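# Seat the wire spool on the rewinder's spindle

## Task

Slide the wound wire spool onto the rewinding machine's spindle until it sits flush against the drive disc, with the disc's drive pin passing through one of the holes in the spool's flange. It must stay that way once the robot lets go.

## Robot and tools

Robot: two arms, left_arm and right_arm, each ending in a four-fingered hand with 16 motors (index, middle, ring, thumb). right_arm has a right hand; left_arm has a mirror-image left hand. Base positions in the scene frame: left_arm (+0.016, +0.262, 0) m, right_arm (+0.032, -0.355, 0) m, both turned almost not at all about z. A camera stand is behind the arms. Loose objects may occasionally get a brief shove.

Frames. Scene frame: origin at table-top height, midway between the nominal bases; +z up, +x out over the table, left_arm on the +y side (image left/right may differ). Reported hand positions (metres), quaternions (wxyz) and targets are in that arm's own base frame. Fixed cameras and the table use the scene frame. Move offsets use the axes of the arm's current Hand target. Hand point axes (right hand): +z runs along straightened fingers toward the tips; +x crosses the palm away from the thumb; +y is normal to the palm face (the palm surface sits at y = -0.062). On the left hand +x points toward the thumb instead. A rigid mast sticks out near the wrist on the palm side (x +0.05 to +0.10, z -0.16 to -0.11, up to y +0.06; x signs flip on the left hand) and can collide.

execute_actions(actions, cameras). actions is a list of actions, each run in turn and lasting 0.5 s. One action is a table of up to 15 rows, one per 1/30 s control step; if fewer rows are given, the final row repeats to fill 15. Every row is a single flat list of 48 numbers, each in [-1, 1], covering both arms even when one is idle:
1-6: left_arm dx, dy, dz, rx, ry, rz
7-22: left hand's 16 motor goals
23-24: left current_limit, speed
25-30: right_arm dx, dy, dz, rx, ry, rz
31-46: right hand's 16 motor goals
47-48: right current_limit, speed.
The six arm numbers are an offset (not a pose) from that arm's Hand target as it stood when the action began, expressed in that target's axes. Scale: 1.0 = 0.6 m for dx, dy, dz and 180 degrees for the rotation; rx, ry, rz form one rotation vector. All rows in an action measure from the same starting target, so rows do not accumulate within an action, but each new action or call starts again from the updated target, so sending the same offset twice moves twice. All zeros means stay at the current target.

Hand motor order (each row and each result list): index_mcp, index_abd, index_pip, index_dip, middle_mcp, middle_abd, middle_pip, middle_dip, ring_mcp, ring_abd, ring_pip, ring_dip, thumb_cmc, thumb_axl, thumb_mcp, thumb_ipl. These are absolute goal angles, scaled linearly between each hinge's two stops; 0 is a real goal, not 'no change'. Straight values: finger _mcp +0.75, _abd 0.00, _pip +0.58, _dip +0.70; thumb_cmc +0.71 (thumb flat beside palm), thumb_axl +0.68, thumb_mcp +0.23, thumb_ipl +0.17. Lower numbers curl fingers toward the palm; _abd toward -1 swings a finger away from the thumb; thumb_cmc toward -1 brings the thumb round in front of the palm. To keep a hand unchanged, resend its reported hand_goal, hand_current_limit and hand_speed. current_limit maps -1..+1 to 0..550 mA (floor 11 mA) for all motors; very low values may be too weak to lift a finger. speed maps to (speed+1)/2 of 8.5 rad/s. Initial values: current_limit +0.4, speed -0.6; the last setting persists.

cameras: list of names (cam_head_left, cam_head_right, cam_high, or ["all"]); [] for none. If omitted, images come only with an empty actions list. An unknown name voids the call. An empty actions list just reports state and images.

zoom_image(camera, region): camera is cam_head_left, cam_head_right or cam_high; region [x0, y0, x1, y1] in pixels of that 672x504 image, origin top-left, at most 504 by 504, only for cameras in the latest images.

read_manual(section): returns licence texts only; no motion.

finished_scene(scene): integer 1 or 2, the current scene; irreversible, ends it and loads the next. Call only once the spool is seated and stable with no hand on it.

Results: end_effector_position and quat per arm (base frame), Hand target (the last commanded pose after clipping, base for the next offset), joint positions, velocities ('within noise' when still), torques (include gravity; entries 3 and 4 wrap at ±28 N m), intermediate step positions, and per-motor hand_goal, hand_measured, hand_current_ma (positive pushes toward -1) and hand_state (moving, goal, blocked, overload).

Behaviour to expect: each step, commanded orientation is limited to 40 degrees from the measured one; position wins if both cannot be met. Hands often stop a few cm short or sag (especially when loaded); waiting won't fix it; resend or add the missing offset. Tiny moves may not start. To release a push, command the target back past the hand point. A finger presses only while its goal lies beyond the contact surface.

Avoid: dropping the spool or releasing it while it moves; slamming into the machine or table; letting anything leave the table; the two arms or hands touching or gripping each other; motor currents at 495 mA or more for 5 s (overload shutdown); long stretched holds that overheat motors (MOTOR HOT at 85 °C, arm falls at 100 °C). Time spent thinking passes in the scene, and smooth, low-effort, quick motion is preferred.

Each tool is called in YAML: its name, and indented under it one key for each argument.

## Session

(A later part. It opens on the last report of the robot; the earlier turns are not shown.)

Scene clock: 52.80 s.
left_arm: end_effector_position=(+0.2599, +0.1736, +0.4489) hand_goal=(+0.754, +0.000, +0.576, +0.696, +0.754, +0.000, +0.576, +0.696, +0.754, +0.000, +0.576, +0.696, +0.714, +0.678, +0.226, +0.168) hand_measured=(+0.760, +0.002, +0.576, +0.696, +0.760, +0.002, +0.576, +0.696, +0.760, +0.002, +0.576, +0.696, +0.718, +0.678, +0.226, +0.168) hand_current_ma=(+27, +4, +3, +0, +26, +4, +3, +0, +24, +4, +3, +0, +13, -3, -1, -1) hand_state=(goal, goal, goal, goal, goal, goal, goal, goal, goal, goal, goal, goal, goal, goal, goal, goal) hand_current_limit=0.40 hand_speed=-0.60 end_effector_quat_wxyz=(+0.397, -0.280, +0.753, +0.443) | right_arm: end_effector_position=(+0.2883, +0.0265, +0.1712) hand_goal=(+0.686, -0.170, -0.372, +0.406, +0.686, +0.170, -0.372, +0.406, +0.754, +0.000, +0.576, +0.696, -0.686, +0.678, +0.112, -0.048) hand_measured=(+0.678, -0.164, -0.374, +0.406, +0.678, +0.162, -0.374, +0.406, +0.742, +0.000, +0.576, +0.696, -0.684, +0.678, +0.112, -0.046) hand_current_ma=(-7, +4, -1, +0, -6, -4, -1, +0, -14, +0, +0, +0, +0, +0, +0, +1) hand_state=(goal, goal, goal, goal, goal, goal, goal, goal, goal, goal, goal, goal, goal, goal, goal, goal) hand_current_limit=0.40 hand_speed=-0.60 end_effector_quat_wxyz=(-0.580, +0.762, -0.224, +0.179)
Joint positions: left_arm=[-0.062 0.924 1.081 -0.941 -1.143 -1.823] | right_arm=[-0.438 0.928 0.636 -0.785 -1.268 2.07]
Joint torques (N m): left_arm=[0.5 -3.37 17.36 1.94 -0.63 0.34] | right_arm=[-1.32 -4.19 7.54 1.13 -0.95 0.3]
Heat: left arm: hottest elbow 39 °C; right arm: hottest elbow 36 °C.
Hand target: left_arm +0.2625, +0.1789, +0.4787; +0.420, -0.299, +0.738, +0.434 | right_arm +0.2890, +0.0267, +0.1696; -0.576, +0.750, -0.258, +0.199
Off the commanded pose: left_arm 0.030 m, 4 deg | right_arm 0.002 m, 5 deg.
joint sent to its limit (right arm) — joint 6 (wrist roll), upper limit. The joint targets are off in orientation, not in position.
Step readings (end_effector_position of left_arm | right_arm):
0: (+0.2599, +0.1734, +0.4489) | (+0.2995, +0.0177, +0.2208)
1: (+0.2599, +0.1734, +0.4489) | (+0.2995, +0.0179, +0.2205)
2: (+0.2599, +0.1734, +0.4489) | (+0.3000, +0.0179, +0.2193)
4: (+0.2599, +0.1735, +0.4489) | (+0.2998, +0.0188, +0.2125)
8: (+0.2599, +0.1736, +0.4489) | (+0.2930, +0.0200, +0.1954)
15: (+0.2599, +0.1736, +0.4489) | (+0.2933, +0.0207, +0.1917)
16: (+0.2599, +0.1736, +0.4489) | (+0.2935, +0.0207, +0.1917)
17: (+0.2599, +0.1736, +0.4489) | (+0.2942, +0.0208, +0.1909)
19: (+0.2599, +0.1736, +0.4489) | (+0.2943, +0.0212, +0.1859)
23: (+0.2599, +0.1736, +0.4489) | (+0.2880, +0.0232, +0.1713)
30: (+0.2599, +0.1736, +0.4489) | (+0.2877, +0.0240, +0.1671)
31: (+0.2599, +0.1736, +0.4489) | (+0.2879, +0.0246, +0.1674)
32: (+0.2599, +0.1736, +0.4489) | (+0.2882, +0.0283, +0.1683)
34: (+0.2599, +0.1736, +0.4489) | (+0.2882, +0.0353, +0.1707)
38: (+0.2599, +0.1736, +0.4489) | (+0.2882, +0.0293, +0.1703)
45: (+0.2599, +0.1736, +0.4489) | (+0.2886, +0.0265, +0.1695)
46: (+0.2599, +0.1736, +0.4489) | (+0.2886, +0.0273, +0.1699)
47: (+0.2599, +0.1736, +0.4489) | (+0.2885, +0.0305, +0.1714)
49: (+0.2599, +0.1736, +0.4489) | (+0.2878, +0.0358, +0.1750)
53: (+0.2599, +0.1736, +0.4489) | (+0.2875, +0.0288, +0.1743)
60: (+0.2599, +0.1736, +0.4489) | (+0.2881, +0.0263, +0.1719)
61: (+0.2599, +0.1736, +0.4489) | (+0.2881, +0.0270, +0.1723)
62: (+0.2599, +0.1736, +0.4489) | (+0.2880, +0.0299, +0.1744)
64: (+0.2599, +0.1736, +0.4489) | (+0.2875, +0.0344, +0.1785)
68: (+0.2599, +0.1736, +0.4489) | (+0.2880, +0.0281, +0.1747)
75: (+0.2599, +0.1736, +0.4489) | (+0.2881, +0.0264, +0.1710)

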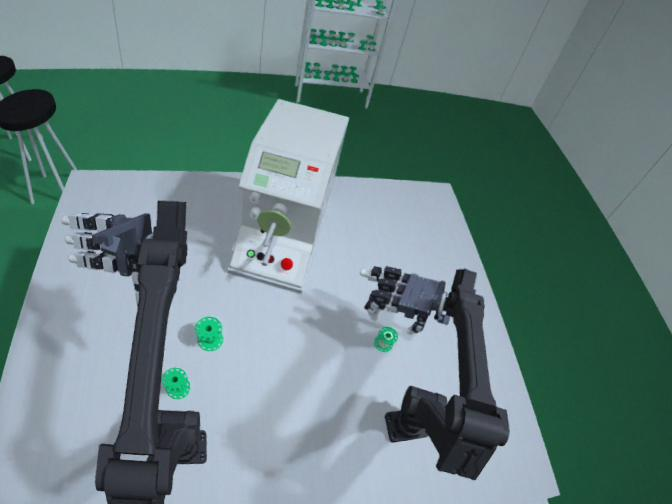

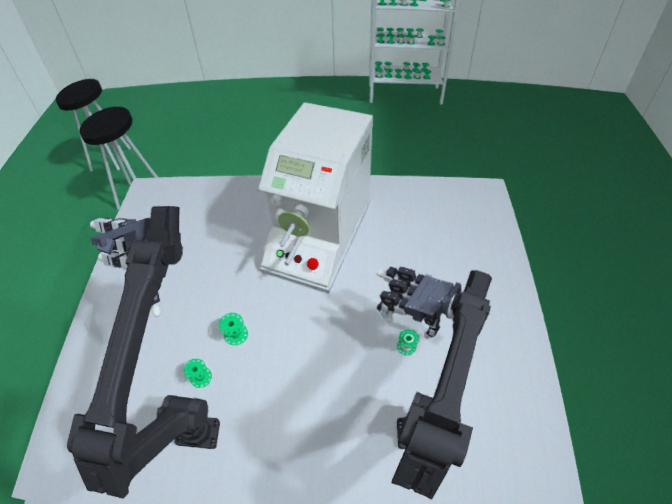

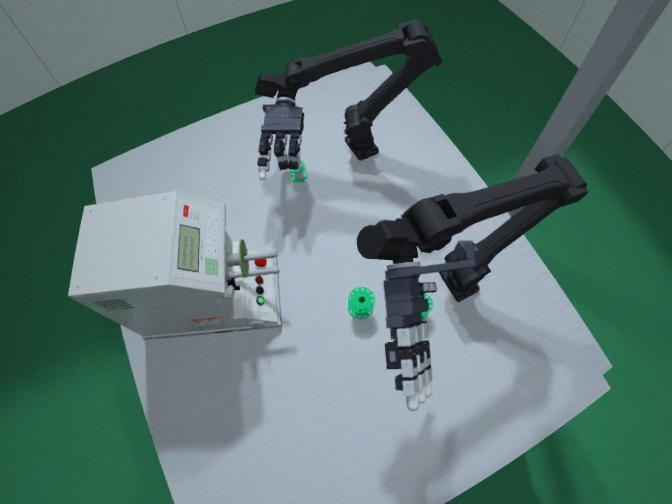

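execute_actions:
  actions:
    - [[0,0,0,0,0,0,0.754,0,0.576,0.696,0.754,0,0.576,0.696,0.754,0,0.576,0.696,0.714,0.678,0.226,0.168,0.4,-0.6,-0.0016,0.0376,0.0032,0,-0.0241,-0.0065,0.685,-0.17,-0.372,0.406,0.685,0.17,-0.372,0.406,0.754,0,0.576,0.696,-0.686,0.678,0.1124,-0.0486,0.4,-0.6]]
    - [[0,0,0,0,0,0,0.754,0,0.576,0.696,0.754,0,0.576,0.696,0.754,0,0.576,0.696,0.714,0.678,0.226,0.168,0.4,-0.6,-0.0016,0.0376,0.0032,0,0,0,0.685,-0.17,-0.372,0.406,0.685,0.17,-0.372,0.406,0.754,0,0.576,0.696,-0.686,0.678,0.1124,-0.0486,0.4,-0.6]]
  cameras: ["all"]

zoom_image:
  camera: "cam_head_left"
  region: [350, 280, 450, 380]

zoom_image:
  camera: "cam_head_right"
  region: [370, 280, 470, 380]

zoom_image:
  camera: "cam_high"
  region: [235, 90, 335, 190]

Scene clock: 57.47 s.
left_arm: end_effector_position=(+0.2599, +0.1736, +0.4489) hand_goal=(+0.754, +0.000, +0.576, +0.696, +0.754, +0.000, +0.576, +0.696, +0.754, +0.000, +0.576, +0.696, +0.714, +0.678, +0.226, +0.168) hand_measured=(+0.760, +0.002, +0.576, +0.696, +0.760, +0.002, +0.576, +0.696, +0.760, +0.002, +0.576, +0.696, +0.718, +0.678, +0.226, +0.168) hand_current_ma=(+27, +4, +3, +0, +26, +4, +3, +0, +24, +4, +3, +0, +13, -3, -1, -1) hand_state=(goal, goal, goal, goal, goal, goal, goal, goal, goal, goal, goal, goal, goal, goal, goal, goal) hand_current_limit=0.40 hand_speed=-0.60 end_effector_quat_wxyz=(+0.397, -0.280, +0.753, +0.443) | right_arm: end_effector_position=(+0.2803, +0.0245, +0.1268) hand_goal=(+0.686, -0.170, -0.372, +0.406, +0.686, +0.170, -0.372, +0.406, +0.754, +0.000, +0.576, +0.696, -0.686, +0.678, +0.112, -0.048) hand_measured=(+0.678, -0.164, -0.374, +0.406, +0.678, +0.162, -0.374, +0.406, +0.742, +0.000, +0.576, +0.696, -0.684, +0.678, +0.112, -0.046) hand_current_ma=(-7, +4, -1, +0, -6, -4, -1, +0, -14, +0, +0, +0, +0, +0, +0, +1) hand_state=(goal, goal, goal, goal, goal, goal, goal, goal, goal, goal, goal, goal, goal, goal, goal, goal) hand_current_limit=0.40 hand_speed=-0.60 end_effector_quat_wxyz=(-0.584, +0.759, -0.233, +0.168)
Joint positions: left_arm=[-0.062 0.924 1.081 -0.941 -1.143 -1.823] | right_arm=[-0.462 0.995 0.553 -0.724 -1.283 2.009]
Joint torques (N m): left_arm=[0.5 -3.72 17.48 1.96 -0.67 0.35] | right_arm=[-1.08 -4.95 7.31 1.01 -0.98 -0.05]
Heat: left arm: hottest elbow 41 °C; right arm: hottest elbow 37 °C.
Hand target: left_arm +0.2625, +0.1789, +0.4787; +0.420, -0.299, +0.738, +0.434 | right_arm +0.2829, +0.0213, +0.1250; -0.583, +0.760, -0.228, +0.176
Off the commanded pose: left_arm 0.030 m, 4 deg | right_arm 0.004 m, 1 deg.
Step readings (end_effector_position of left_arm | right_arm):
0: (+0.2599, +0.1736, +0.4489) | (+0.2883, +0.0265, +0.1712)
1: (+0.2599, +0.1736, +0.4489) | (+0.2882, +0.0266, +0.1711)
2: (+0.2599, +0.1736, +0.4489) | (+0.2882, +0.0267, +0.1705)
4: (+0.2599, +0.1736, +0.4489) | (+0.2872, +0.0268, +0.1666)
8: (+0.2599, +0.1736, +0.4489) | (+0.2827, +0.0279, +0.1536)
15: (+0.2599, +0.1736, +0.4489) | (+0.2827, +0.0278, +0.1489)
16: (+0.2599, +0.1736, +0.4489) | (+0.2828, +0.0278, +0.1488)
17: (+0.2599, +0.1736, +0.4489) | (+0.2832, +0.0275, +0.1484)
19: (+0.2599, +0.1736, +0.4489) | (+0.2833, +0.0264, +0.1446)
23: (+0.2599, +0.1736, +0.4489) | (+0.2796, +0.0254, +0.1319)
30: (+0.2599, +0.1736, +0.4489) | (+0.2798, +0.0247, +0.1269)

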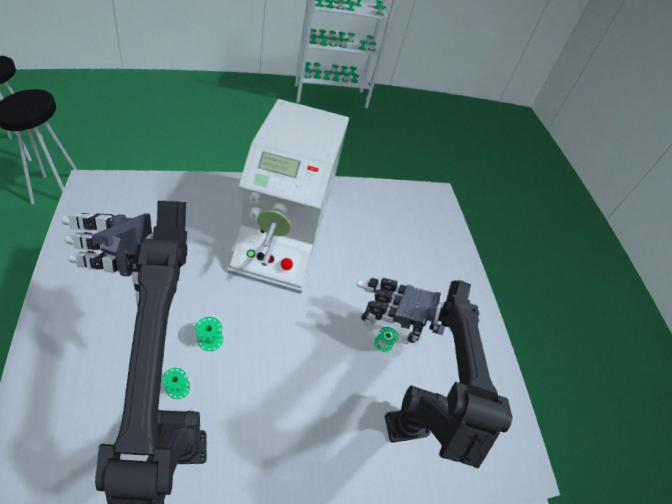

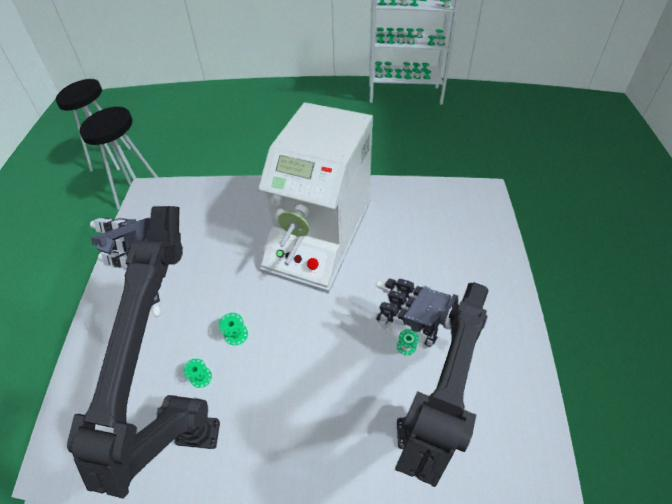

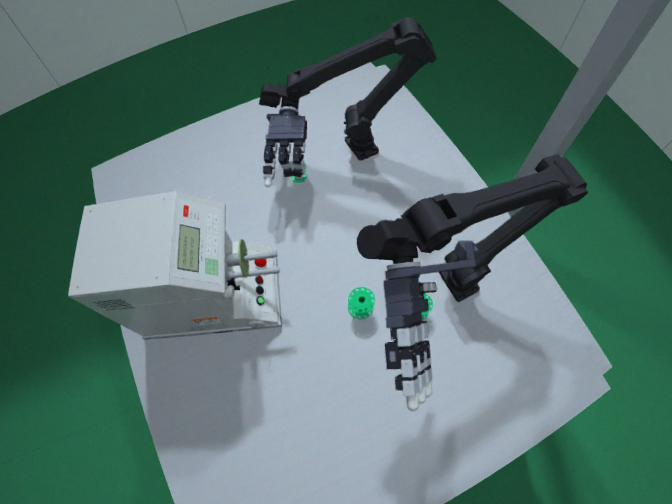

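Scaled by 5.040.

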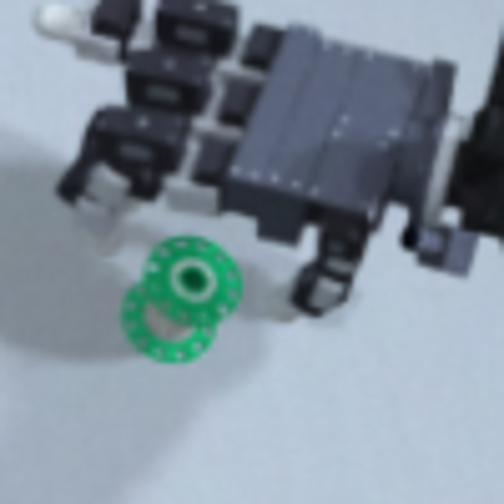

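Scaled by 5.040.

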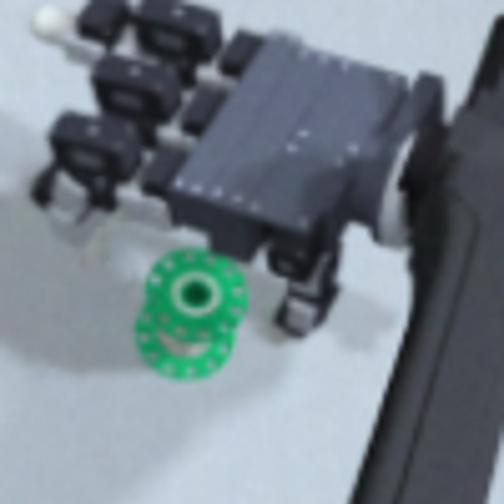

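Scaled by 5.040.

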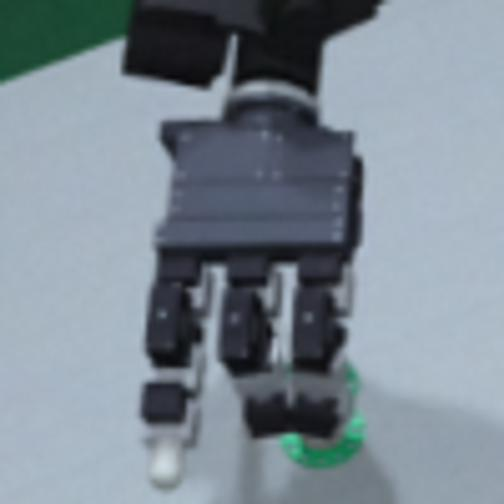

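execute_actions:
  actions:
    - [[0,0,0,0,0,0,0.754,0,0.576,0.696,0.754,0,0.576,0.696,0.754,0,0.576,0.696,0.714,0.678,0.226,0.168,0.4,-0.6,0.005,0.0352,0.01,0,0,0,0.685,-0.17,-0.372,0.406,0.685,0.17,-0.372,0.406,0.754,0,0.576,0.696,-0.686,0.678,0.1124,-0.0486,0.4,-0.6]]
    - [[0,0,0,0,0,0,0.754,0,0.576,0.696,0.754,0,0.576,0.696,0.754,0,0.576,0.696,0.714,0.678,0.226,0.168,0.4,-0.6,0.005,0.0352,0.01,0,0,0,0.685,-0.17,-0.372,0.406,0.685,0.17,-0.372,0.406,0.754,0,0.576,0.696,-0.686,0.678,0.1124,-0.0486,0.4,-0.6]]
  cameras: ["all"]

zoom_image:
  camera: "cam_head_left"
  region: [350, 290, 430, 370]

zoom_image:
  camera: "cam_head_right"
  region: [370, 290, 450, 370]

zoom_image:
  camera: "cam_high"
  region: [255, 120, 335, 200]

Scene clock: 61.73 s.
left_arm: end_effector_position=(+0.2599, +0.1736, +0.4489) hand_goal=(+0.754, +0.000, +0.576, +0.696, +0.754, +0.000, +0.576, +0.696, +0.754, +0.000, +0.576, +0.696, +0.714, +0.678, +0.226, +0.168) hand_measured=(+0.760, +0.002, +0.576, +0.696, +0.760, +0.002, +0.576, +0.696, +0.760, +0.002, +0.576, +0.696, +0.718, +0.678, +0.226, +0.168) hand_current_ma=(+27, +4, +3, +0, +26, +4, +3, +0, +24, +4, +3, +0, +13, -3, -1, -1) hand_state=(goal, goal, goal, goal, goal, goal, goal, goal, goal, goal, goal, goal, goal, goal, goal, goal) hand_current_limit=0.40 hand_speed=-0.60 end_effector_quat_wxyz=(+0.397, -0.280, +0.753, +0.443) | right_arm: end_effector_position=(+0.2875, +0.0203, +0.0832) hand_goal=(+0.686, -0.170, -0.372, +0.406, +0.686, +0.170, -0.372, +0.406, +0.754, +0.000, +0.576, +0.696, -0.686, +0.678, +0.112, -0.048) hand_measured=(+0.678, -0.164, -0.374, +0.406, +0.678, +0.162, -0.374, +0.406, +0.742, +0.000, +0.576, +0.696, -0.684, +0.678, +0.112, -0.046) hand_current_ma=(-7, +4, -1, +0, -6, -4, -1, +0, -14, +0, +0, +0, +0, +0, +0, +1) hand_state=(goal, goal, goal, goal, goal, goal, goal, goal, goal, goal, goal, goal, goal, goal, goal, goal) hand_current_limit=0.40 hand_speed=-0.60 end_effector_quat_wxyz=(-0.584, +0.760, -0.229, +0.172)
Joint positions: left_arm=[-0.062 0.924 1.081 -0.941 -1.143 -1.823] | right_arm=[-0.464 1.11 0.491 -0.549 -1.285 1.994]
Joint torques (N m): left_arm=[0.44 -3.6 17.35 1.94 -0.64 0.35] | right_arm=[-1.38 -5.01 6.37 1.09 -0.92 0.08]
Heat: left arm: hottest elbow 42 °C; right arm: hottest elbow 36 °C.
Hand target: left_arm +0.2625, +0.1789, +0.4787; +0.420, -0.299, +0.738, +0.434 | right_arm +0.2882, +0.0186, +0.0810; -0.583, +0.760, -0.228, +0.176
Off the commanded pose: left_arm 0.030 m, 4 deg | right_arm 0.003 m, 0 deg.
Step readings (end_effector_position of left_arm | right_arm):
0: (+0.2599, +0.1736, +0.4489) | (+0.2803, +0.0244, +0.1268)
1: (+0.2599, +0.1736, +0.4489) | (+0.2805, +0.0244, +0.1268)
2: (+0.2599, +0.1736, +0.4489) | (+0.2811, +0.0242, +0.1261)
4: (+0.2599, +0.1736, +0.4489) | (+0.2828, +0.0233, +0.1221)
8: (+0.2599, +0.1736, +0.4489) | (+0.2819, +0.0233, +0.1098)
15: (+0.2599, +0.1736, +0.4489) | (+0.2835, +0.0225, +0.1052)
16: (+0.2599, +0.1736, +0.4489) | (+0.2837, +0.0223, +0.1051)
17: (+0.2599, +0.1736, +0.4489) | (+0.2846, +0.0220, +0.1045)
19: (+0.2599, +0.1736, +0.4489) | (+0.2863, +0.0211, +0.1004)
23: (+0.2599, +0.1736, +0.4489) | (+0.2851, +0.0215, +0.0880)
30: (+0.2599, +0.1736, +0.4489) | (+0.2865, +0.0208, +0.0831)

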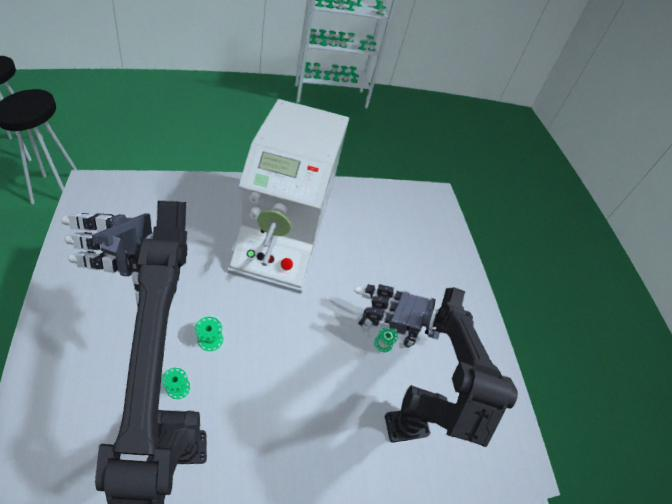

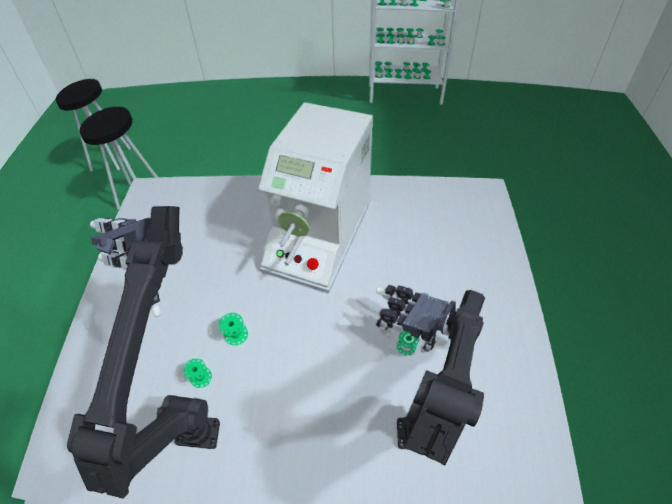

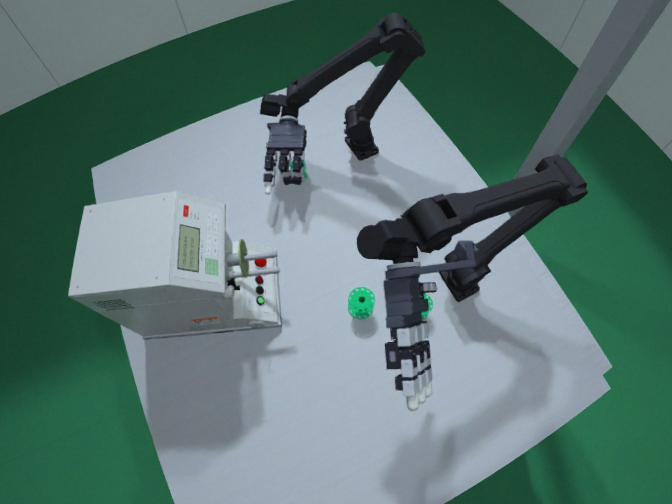

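Scaled by 6.300.

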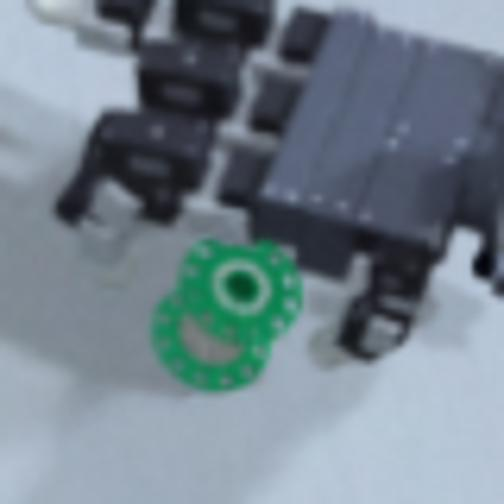

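Scaled by 6.300.

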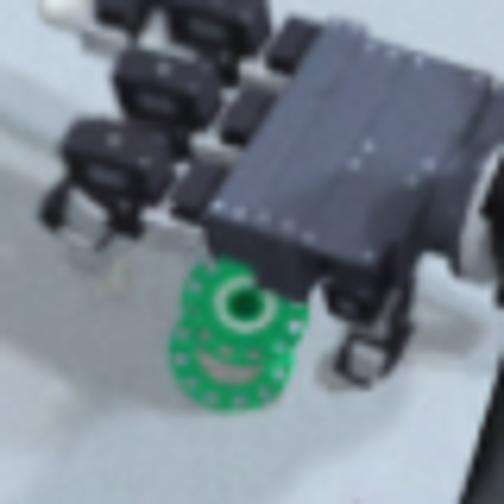

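Scaled by 6.300.

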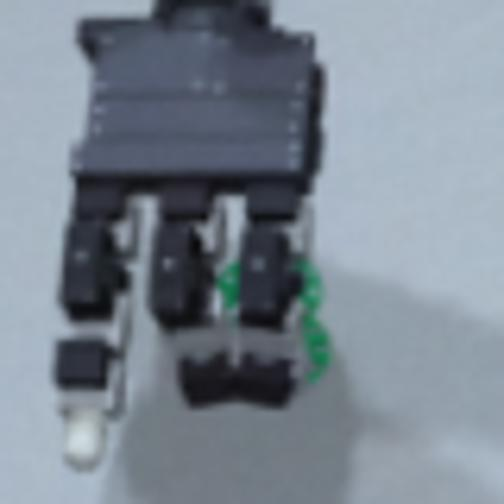

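execute_actions:
  actions:
    - [[0,0,0,0,0,0,0.754,0,0.576,0.696,0.754,0,0.576,0.696,0.754,0,0.576,0.696,0.714,0.678,0.226,0.168,0.4,-0.6,0,0,0,0,0,0,0.507,-0.17,-0.372,0.406,0.507,0.17,-0.372,0.406,0.754,0,0.576,0.696,-0.686,0.678,-0.01,-0.0486,0.2,-0.88]]
    - [[0,0,0,0,0,0,0.754,0,0.576,0.696,0.754,0,0.576,0.696,0.754,0,0.576,0.696,0.714,0.678,0.226,0.168,0.4,-0.6,0,0,0,0,0,0,0.411,-0.17,-0.372,0.406,0.411,0.17,-0.372,0.406,0.754,0,0.576,0.696,-0.686,0.678,-0.1,-0.0486,0.2,-0.88]]
  cameras: ["all"]

zoom_image:
  camera: "cam_head_left"
  region: [350, 290, 430, 370]

zoom_image:
  camera: "cam_head_right"
  region: [370, 290, 450, 370]

zoom_image:
  camera: "cam_high"
  region: [255, 120, 335, 200]

Scene clock: 64.50 s.
left_arm: end_effector_position=(+0.2599, +0.1736, +0.4489) hand_goal=(+0.754, +0.000, +0.576, +0.696, +0.754, +0.000, +0.576, +0.696, +0.754, +0.000, +0.576, +0.696, +0.714, +0.678, +0.226, +0.168) hand_measured=(+0.760, +0.002, +0.576, +0.696, +0.760, +0.002, +0.576, +0.696, +0.760, +0.002, +0.576, +0.696, +0.718, +0.678, +0.226, +0.168) hand_current_ma=(+27, +4, +3, +0, +26, +4, +3, +0, +24, +4, +3, +0, +13, -3, -1, -1) hand_state=(goal, goal, goal, goal, goal, goal, goal, goal, goal, goal, goal, goal, goal, goal, goal, goal) hand_current_limit=0.40 hand_speed=-0.60 end_effector_quat_wxyz=(+0.397, -0.280, +0.753, +0.443) | right_arm: end_effector_position=(+0.2877, +0.0201, +0.0831) hand_goal=(+0.412, -0.170, -0.372, +0.406, +0.412, +0.170, -0.372, +0.406, +0.754, +0.000, +0.576, +0.696, -0.686, +0.678, -0.100, -0.048) hand_measured=(+0.456, -0.162, -0.356, +0.412, +0.464, +0.160, -0.352, +0.414, +0.742, +0.000, +0.576, +0.696, -0.684, +0.678, -0.010, -0.032) hand_current_ma=(+85, +5, +18, +5, +115, -6, +26, +6, -14, +0, +0, +0, +1, +0, +330, +28) hand_state=(blocked, goal, goal, goal, blocked, goal, blocked, goal, goal, goal, goal, goal, goal, goal, blocked, goal) hand_current_limit=0.20 hand_speed=-0.88 end_effector_quat_wxyz=(-0.583, +0.760, -0.228, +0.173)
Joint positions: left_arm=[-0.062 0.924 1.081 -0.941 -1.143 -1.823] | right_arm=[-0.464 1.11 0.491 -0.547 -1.284 1.994]
Joint torques (N m): left_arm=[0.32 -3.55 17.36 1.87 -0.63 0.35] | right_arm=[-0.85 -5.66 6.57 1.02 -0.96 0.11]
Heat: left arm: hottest elbow 42 °C; right arm: hottest elbow 36 °C.
Hand target: left_arm +0.2625, +0.1789, +0.4787; +0.420, -0.299, +0.738, +0.434 | right_arm +0.2882, +0.0186, +0.0810; -0.583, +0.760, -0.228, +0.176
Off the commanded pose: left_arm 0.030 m, 4 deg | right_arm 0.003 m, 0 deg.
Step readings (end_effector_position of left_arm | right_arm):
0: (+0.2599, +0.1736, +0.4489) | (+0.2876, +0.0203, +0.0832)
1: (+0.2599, +0.1736, +0.4489) | (+0.2876, +0.0203, +0.0832)
2: (+0.2599, +0.1736, +0.4489) | (+0.2876, +0.0203, +0.0832)
4: (+0.2599, +0.1736, +0.4489) | (+0.2876, +0.0203, +0.0832)
8: (+0.2599, +0.1736, +0.4489) | (+0.2876, +0.0203, +0.0832)
15: (+0.2599, +0.1736, +0.4489) | (+0.2876, +0.0203, +0.0832)
16: (+0.2599, +0.1736, +0.4489) | (+0.2876, +0.0203, +0.0832)
17: (+0.2599, +0.1736, +0.4489) | (+0.2876, +0.0202, +0.0832)
19: (+0.2599, +0.1736, +0.4489) | (+0.2877, +0.0201, +0.0831)
23: (+0.2599, +0.1736, +0.4489) | (+0.2877, +0.0201, +0.0831)
30: (+0.2599, +0.1736, +0.4489) | (+0.2877, +0.0201, +0.0831)

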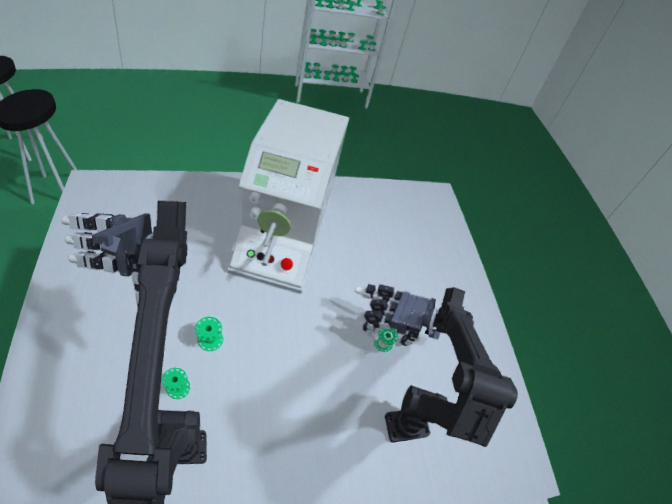

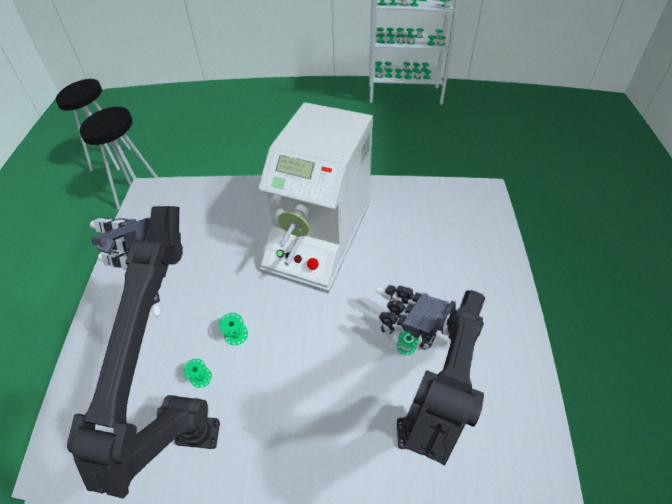

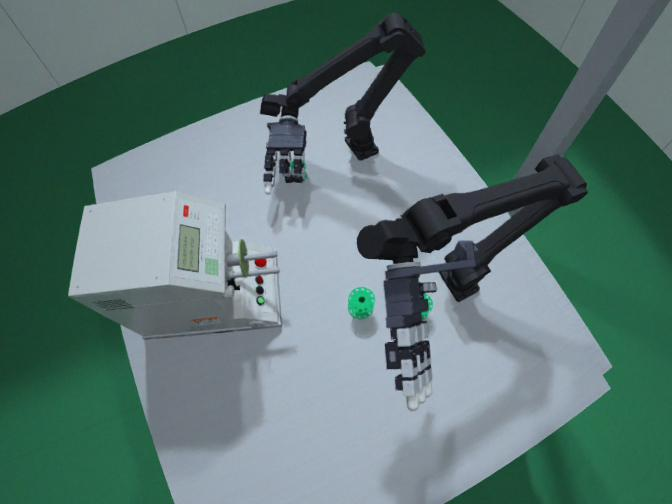

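Scaled by 6.300.

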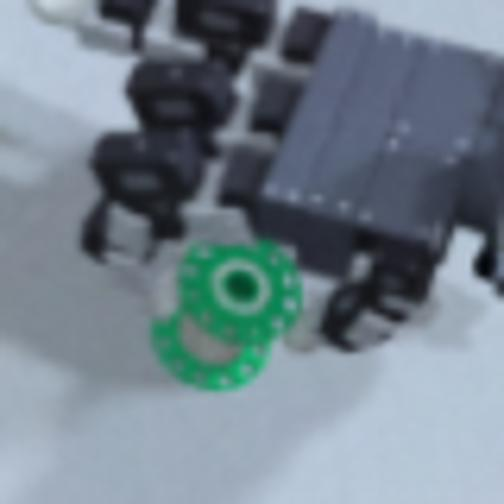

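Scaled by 6.300.

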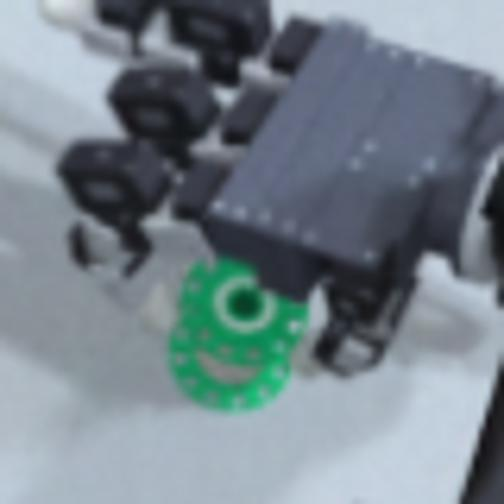

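Scaled by 6.300.

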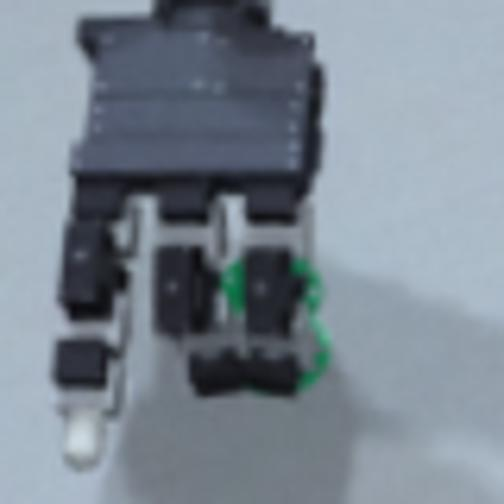

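zoom_image:
  camera: "cam_head_left"
  region: [365, 315, 410, 360]

zoom_image:
  camera: "cam_head_right"
  region: [385, 315, 430, 360]

zoom_image:
  camera: "cam_high"
  region: [280, 150, 320, 190]

Scaled by 11.200.

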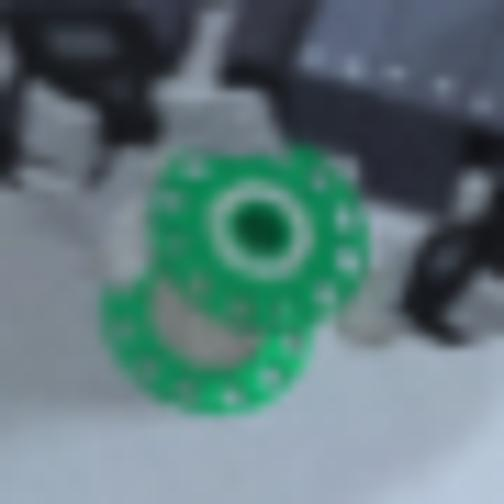

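Scaled by 11.200.

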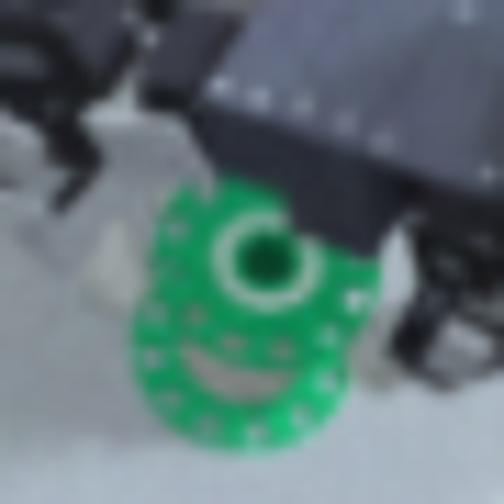

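Scaled by 12.600.

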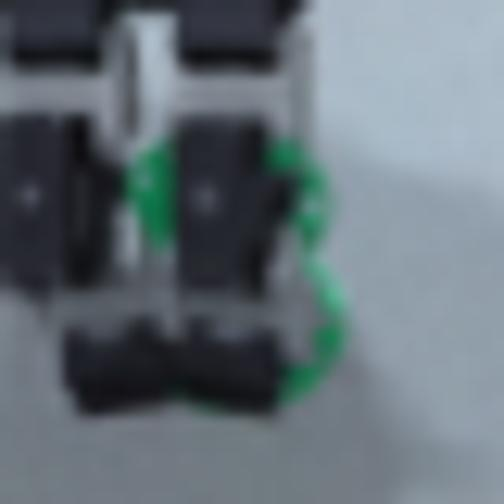

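execute_actions:
  actions:
    - [[0,0,0,0,0,0,0.754,0,0.576,0.696,0.754,0,0.576,0.696,0.754,0,0.576,0.696,0.714,0.678,0.226,0.168,0.4,-0.6,0,0,0,0,0,0,0.63,-0.17,-0.372,0.406,0.63,0.17,-0.372,0.406,0.754,0,0.576,0.696,-0.686,0.678,0.1124,-0.0486,0.2,-0.8]]
    - [[0,0,0,0,0,0,0.754,0,0.576,0.696,0.754,0,0.576,0.696,0.754,0,0.576,0.696,0.714,0.678,0.226,0.168,0.4,-0.6,0.0003,0.0209,0.0057,0,0,0,0.63,-0.17,-0.372,0.406,0.63,0.17,-0.372,0.406,0.754,0,0.576,0.696,-0.686,0.678,0.1124,-0.0486,0.2,-0.8]]
    - [[0,0,0,0,0,0,0.754,0,0.576,0.696,0.754,0,0.576,0.696,0.754,0,0.576,0.696,0.714,0.678,0.226,0.168,0.4,-0.6,0,0,0,0,0,0,0.46,-0.17,-0.372,0.406,0.46,0.17,-0.372,0.406,0.754,0,0.576,0.696,-0.686,0.678,-0.01,-0.0486,0.1,-0.88]]
    - [[0,0,0,0,0,0,0.754,0,0.576,0.696,0.754,0,0.576,0.696,0.754,0,0.576,0.696,0.714,0.678,0.226,0.168,0.4,-0.6,0,0,0,0,0,0,0.37,-0.17,-0.372,0.406,0.37,0.17,-0.372,0.406,0.754,0,0.576,0.696,-0.686,0.678,-0.1,-0.0486,0.1,-0.88]]
  cameras: ["all"]

zoom_image:
  camera: "cam_head_left"
  region: [365, 315, 410, 360]

zoom_image:
  camera: "cam_head_right"
  region: [385, 315, 430, 360]

Scene clock: 70.03 s.
left_arm: end_effector_position=(+0.2599, +0.1736, +0.4489) hand_goal=(+0.754, +0.000, +0.576, +0.696, +0.754, +0.000, +0.576, +0.696, +0.754, +0.000, +0.576, +0.696, +0.714, +0.678, +0.226, +0.168) hand_measured=(+0.760, +0.002, +0.576, +0.696, +0.760, +0.002, +0.576, +0.696, +0.760, +0.002, +0.576, +0.696, +0.718, +0.678, +0.226, +0.168) hand_current_ma=(+27, +4, +3, +0, +26, +4, +3, +0, +24, +4, +3, +0, +13, -3, -1, -1) hand_state=(goal, goal, goal, goal, goal, goal, goal, goal, goal, goal, goal, goal, goal, goal, goal, goal) hand_current_limit=0.40 hand_speed=-0.60 end_effector_quat_wxyz=(+0.397, -0.280, +0.753, +0.443) | right_arm: end_effector_position=(+0.2886, +0.0198, +0.0706) hand_goal=(+0.370, -0.170, -0.372, +0.406, +0.370, +0.170, -0.372, +0.406, +0.754, +0.000, +0.576, +0.696, -0.686, +0.678, -0.100, -0.048) hand_measured=(+0.396, -0.164, -0.364, +0.408, +0.406, +0.162, -0.366, +0.408, +0.742, +0.000, +0.576, +0.696, -0.684, +0.678, -0.044, -0.040) hand_current_ma=(+42, +3, +6, +1, +64, -6, +4, +1, -14, +0, +0, +0, +1, +0, +172, +11) hand_state=(blocked, goal, goal, goal, blocked, goal, goal, goal, goal, goal, goal, goal, goal, goal, blocked, goal) hand_current_limit=0.10 hand_speed=-0.88 end_effector_quat_wxyz=(-0.584, +0.760, -0.227, +0.174)
Joint positions: left_arm=[-0.062 0.924 1.081 -0.941 -1.143 -1.823] | right_arm=[-0.464 1.144 0.471 -0.491 -1.286 1.994]
Joint torques (N m): left_arm=[0.44 -3.49 17.44 1.87 -0.65 0.39] | right_arm=[-0.26 -5.71 6.3 0.92 -0.89 0.09]
Heat: left arm: hottest elbow 44 °C; right arm: hottest elbow 36 °C.
Hand target: left_arm +0.2625, +0.1789, +0.4787; +0.420, -0.299, +0.738, +0.434 | right_arm +0.2884, +0.0185, +0.0680; -0.583, +0.760, -0.228, +0.176
Off the commanded pose: left_arm 0.030 m, 4 deg | right_arm 0.003 m, 0 deg.
Step readings (end_effector_position of left_arm | right_arm):
0: (+0.2599, +0.1736, +0.4489) | (+0.2877, +0.0201, +0.0831)
1: (+0.2599, +0.1736, +0.4489) | (+0.2877, +0.0201, +0.0831)
2: (+0.2599, +0.1736, +0.4489) | (+0.2877, +0.0201, +0.0831)
4: (+0.2599, +0.1736, +0.4489) | (+0.2877, +0.0200, +0.0830)
8: (+0.2599, +0.1736, +0.4489) | (+0.2877, +0.0200, +0.0830)
15: (+0.2599, +0.1736, +0.4489) | (+0.2877, +0.0200, +0.0830)
16: (+0.2599, +0.1736, +0.4489) | (+0.2879, +0.0199, +0.0830)
17: (+0.2599, +0.1736, +0.4489) | (+0.2883, +0.0197, +0.0826)
19: (+0.2599, +0.1736, +0.4489) | (+0.2890, +0.0194, +0.0803)
23: (+0.2599, +0.1736, +0.4489) | (+0.2875, +0.0202, +0.0730)
30: (+0.2599, +0.1736, +0.4489) | (+0.2878, +0.0200, +0.0703)
31: (+0.2599, +0.1736, +0.4489) | (+0.2879, +0.0200, +0.0703)
32: (+0.2599, +0.1736, +0.4489) | (+0.2880, +0.0199, +0.0703)
34: (+0.2599, +0.1736, +0.4489) | (+0.2882, +0.0198, +0.0703)
38: (+0.2599, +0.1736, +0.4489) | (+0.2883, +0.0198, +0.0703)
45: (+0.2599, +0.1736, +0.4489) | (+0.2884, +0.0197, +0.0703)
46: (+0.2599, +0.1736, +0.4489) | (+0.2884, +0.0197, +0.0703)
47: (+0.2599, +0.1736, +0.4489) | (+0.2884, +0.0197, +0.0703)
49: (+0.2599, +0.1736, +0.4489) | (+0.2884, +0.0197, +0.0703)
53: (+0.2599, +0.1736, +0.4489) | (+0.2885, +0.0199, +0.0706)
60: (+0.2599, +0.1736, +0.4489) | (+0.2886, +0.0198, +0.0706)

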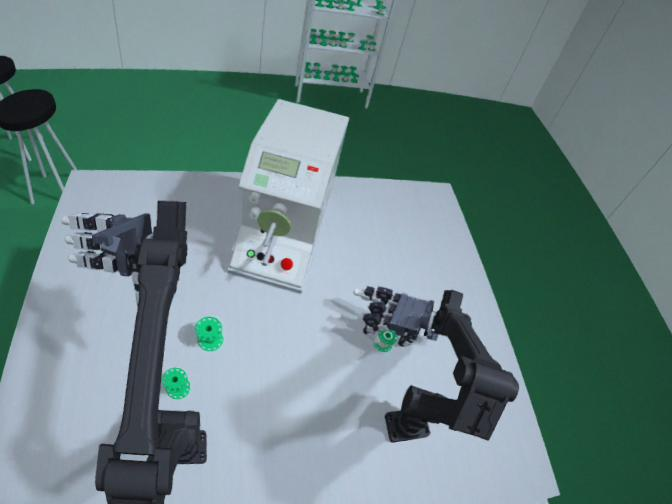

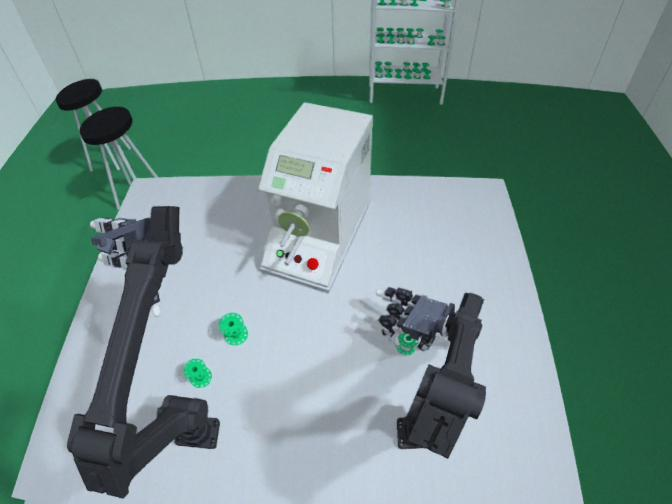

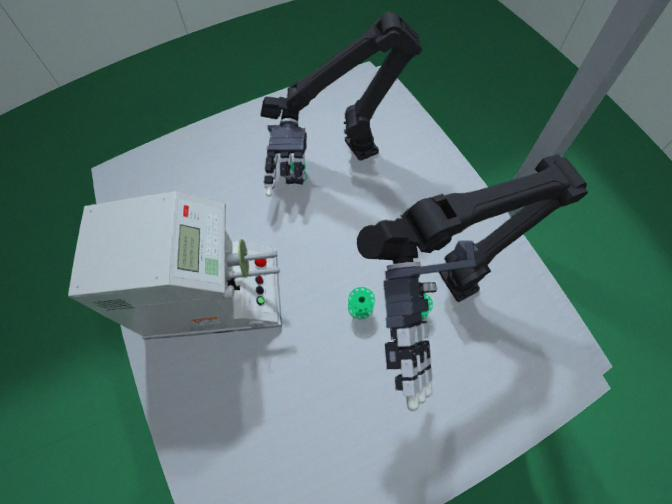

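Scaled by 11.200.

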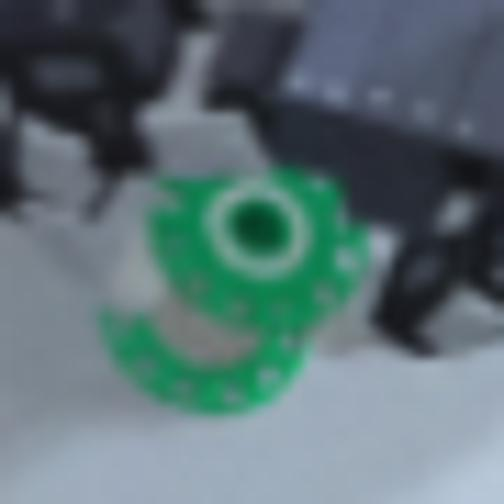

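Scaled by 11.200.

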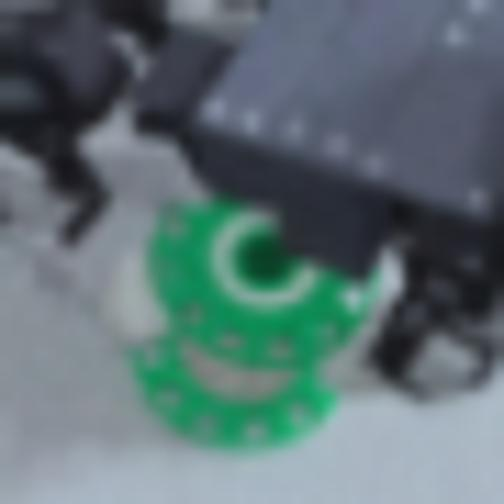

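execute_actions:
  actions:
    - [[0,0,0,0,0,0,0.754,0,0.576,0.696,0.754,0,0.576,0.696,0.754,0,0.576,0.696,0.714,0.678,0.226,0.168,0.4,-0.6,0,0,0,0,0,0,0.712,-0.17,-0.518,0.391,0.712,0.17,-0.518,0.391,0.754,0,0.576,0.696,-0.686,0.678,0.14,-0.211,0.2,-0.75]]
    - [[0,0,0,0,0,0,0.754,0,0.576,0.696,0.754,0,0.576,0.696,0.754,0,0.576,0.696,0.714,0.678,0.226,0.168,0.4,-0.6,0,0.015,0,0,0,0,0.712,-0.17,-0.518,0.391,0.712,0.17,-0.518,0.391,0.754,0,0.576,0.696,-0.686,0.678,0.14,-0.211,0.2,-0.75]]
    - [[0,0,0,0,0,0,0.754,0,0.576,0.696,0.754,0,0.576,0.696,0.754,0,0.576,0.696,0.714,0.678,0.226,0.168,0.4,-0.6,0,0,0,0,0,0,0.5,-0.17,-0.518,0.391,0.5,0.17,-0.518,0.391,0.754,0,0.576,0.696,-0.686,0.678,0.02,-0.211,0.1,-0.88]]
    - [[0,0,0,0,0,0,0.754,0,0.576,0.696,0.754,0,0.576,0.696,0.754,0,0.576,0.696,0.714,0.678,0.226,0.168,0.4,-0.6,0,0,0,0,0,0,0.4,-0.17,-0.518,0.391,0.4,0.17,-0.518,0.391,0.754,0,0.576,0.696,-0.686,0.678,-0.08,-0.211,0.1,-0.88]]
  cameras: ["all"]

zoom_image:
  camera: "cam_head_left"
  region: [365, 315, 410, 360]

zoom_image:
  camera: "cam_head_right"
  region: [385, 315, 430, 360]

Scene clock: 74.67 s.
left_arm: end_effector_position=(+0.2599, +0.1736, +0.4489) hand_goal=(+0.754, +0.000, +0.576, +0.696, +0.754, +0.000, +0.576, +0.696, +0.754, +0.000, +0.576, +0.696, +0.714, +0.678, +0.226, +0.168) hand_measured=(+0.760, +0.002, +0.576, +0.696, +0.760, +0.002, +0.576, +0.696, +0.760, +0.002, +0.576, +0.696, +0.718, +0.678, +0.226, +0.168) hand_current_ma=(+27, +4, +3, +0, +26, +4, +3, +0, +24, +4, +3, +0, +13, -3, -1, -1) hand_state=(goal, goal, goal, goal, goal, goal, goal, goal, goal, goal, goal, goal, goal, goal, goal, goal) hand_current_limit=0.40 hand_speed=-0.60 end_effector_quat_wxyz=(+0.397, -0.280, +0.753, +0.443) | right_arm: end_effector_position=(+0.2866, +0.0205, +0.0637) hand_goal=(+0.400, -0.170, -0.518, +0.392, +0.400, +0.170, -0.518, +0.392, +0.754, +0.000, +0.576, +0.696, -0.686, +0.678, -0.080, -0.210) hand_measured=(+0.458, -0.166, -0.506, +0.396, +0.476, +0.166, -0.506, +0.394, +0.742, +0.000, +0.576, +0.696, -0.684, +0.678, +0.010, -0.194) hand_current_ma=(+132, +1, +13, +2, +196, -2, +12, +1, -14, +0, +0, +0, +1, +0, +303, +28) hand_state=(blocked, goal, goal, goal, blocked, goal, goal, goal, goal, goal, goal, goal, goal, goal, blocked, goal) hand_current_limit=0.10 hand_speed=-0.88 end_effector_quat_wxyz=(-0.588, +0.757, -0.229, +0.170)
Joint positions: left_arm=[-0.062 0.924 1.081 -0.941 -1.143 -1.823] | right_arm=[-0.47 1.169 0.463 -0.483 -1.298 1.979]
Joint torques (N m): left_arm=[0.62 -3.31 17.42 1.91 -0.61 0.35] | right_arm=[-1.2 -5.07 6 0.98 -0.6 -0.02]
Heat: left arm: hottest elbow 45 °C; right arm: hottest elbow 36 °C.
Hand target: left_arm +0.2625, +0.1789, +0.4787; +0.420, -0.299, +0.738, +0.434 | right_arm +0.2872, +0.0166, +0.0594; -0.583, +0.760, -0.228, +0.176
Off the commanded pose: left_arm 0.030 m, 4 deg | right_arm 0.006 m, 1 deg.
Step readings (end_effector_position of left_arm | right_arm):
0: (+0.2599, +0.1736, +0.4489) | (+0.2886, +0.0198, +0.0706)
1: (+0.2599, +0.1736, +0.4489) | (+0.2886, +0.0198, +0.0706)
2: (+0.2599, +0.1736, +0.4489) | (+0.2886, +0.0198, +0.0705)
4: (+0.2599, +0.1736, +0.4489) | (+0.2882, +0.0196, +0.0697)
8: (+0.2599, +0.1736, +0.4489) | (+0.2877, +0.0199, +0.0692)
15: (+0.2599, +0.1736, +0.4489) | (+0.2877, +0.0199, +0.0693)
16: (+0.2599, +0.1736, +0.4489) | (+0.2877, +0.0199, +0.0693)
17: (+0.2599, +0.1736, +0.4489) | (+0.2878, +0.0200, +0.0692)
19: (+0.2599, +0.1736, +0.4489) | (+0.2880, +0.0197, +0.0684)
23: (+0.2599, +0.1736, +0.4489) | (+0.2868, +0.0193, +0.0642)
30: (+0.2599, +0.1736, +0.4489) | (+0.2861, +0.0193, +0.0621)
31: (+0.2599, +0.1736, +0.4489) | (+0.2861, +0.0193, +0.0621)
32: (+0.2599, +0.1736, +0.4489) | (+0.2861, +0.0193, +0.0621)
34: (+0.2599, +0.1736, +0.4489) | (+0.2862, +0.0192, +0.0621)
38: (+0.2599, +0.1736, +0.4489) | (+0.2863, +0.0192, +0.0621)
45: (+0.2599, +0.1736, +0.4489) | (+0.2863, +0.0192, +0.0620)
46: (+0.2599, +0.1736, +0.4489) | (+0.2863, +0.0193, +0.0622)
47: (+0.2599, +0.1736, +0.4489) | (+0.2863, +0.0196, +0.0625)
49: (+0.2599, +0.1736, +0.4489) | (+0.2864, +0.0198, +0.0628)
53: (+0.2599, +0.1736, +0.4489) | (+0.2866, +0.0203, +0.0634)
60: (+0.2599, +0.1736, +0.4489) | (+0.2866, +0.0205, +0.0637)

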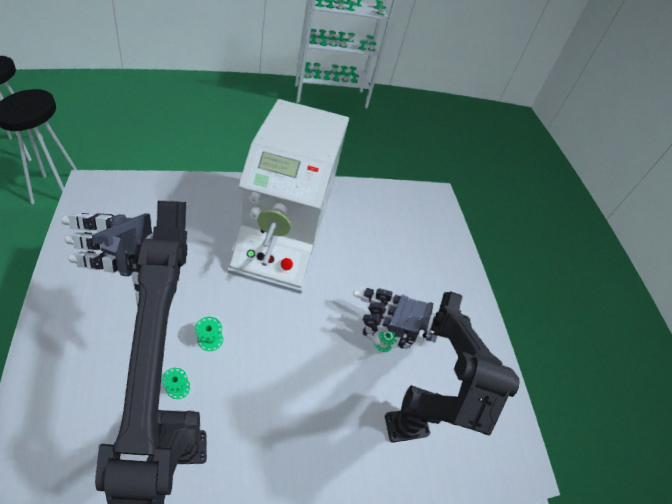

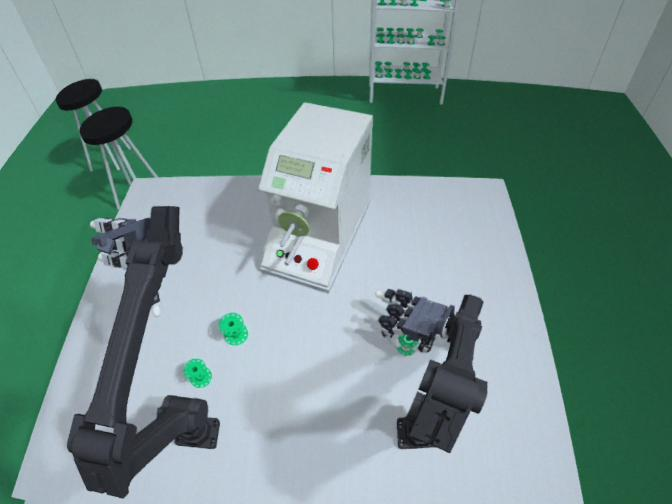

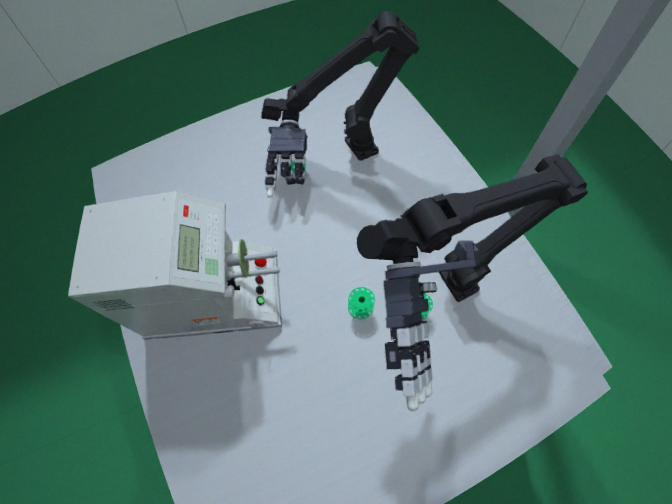

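Scaled by 11.200.

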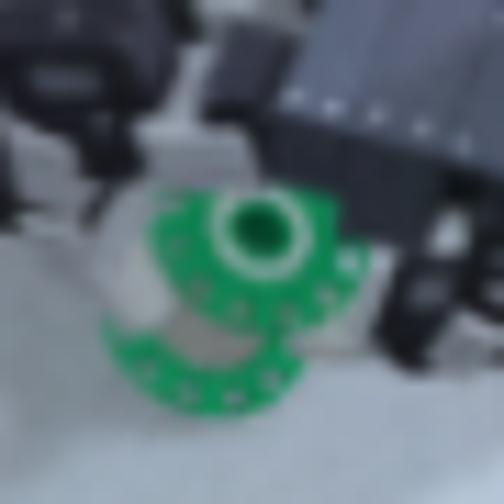

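Scaled by 11.200.

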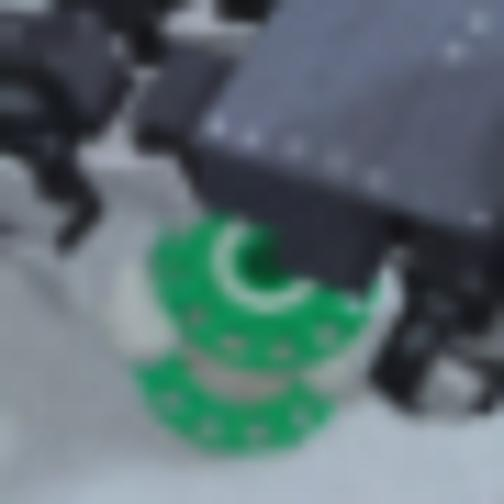

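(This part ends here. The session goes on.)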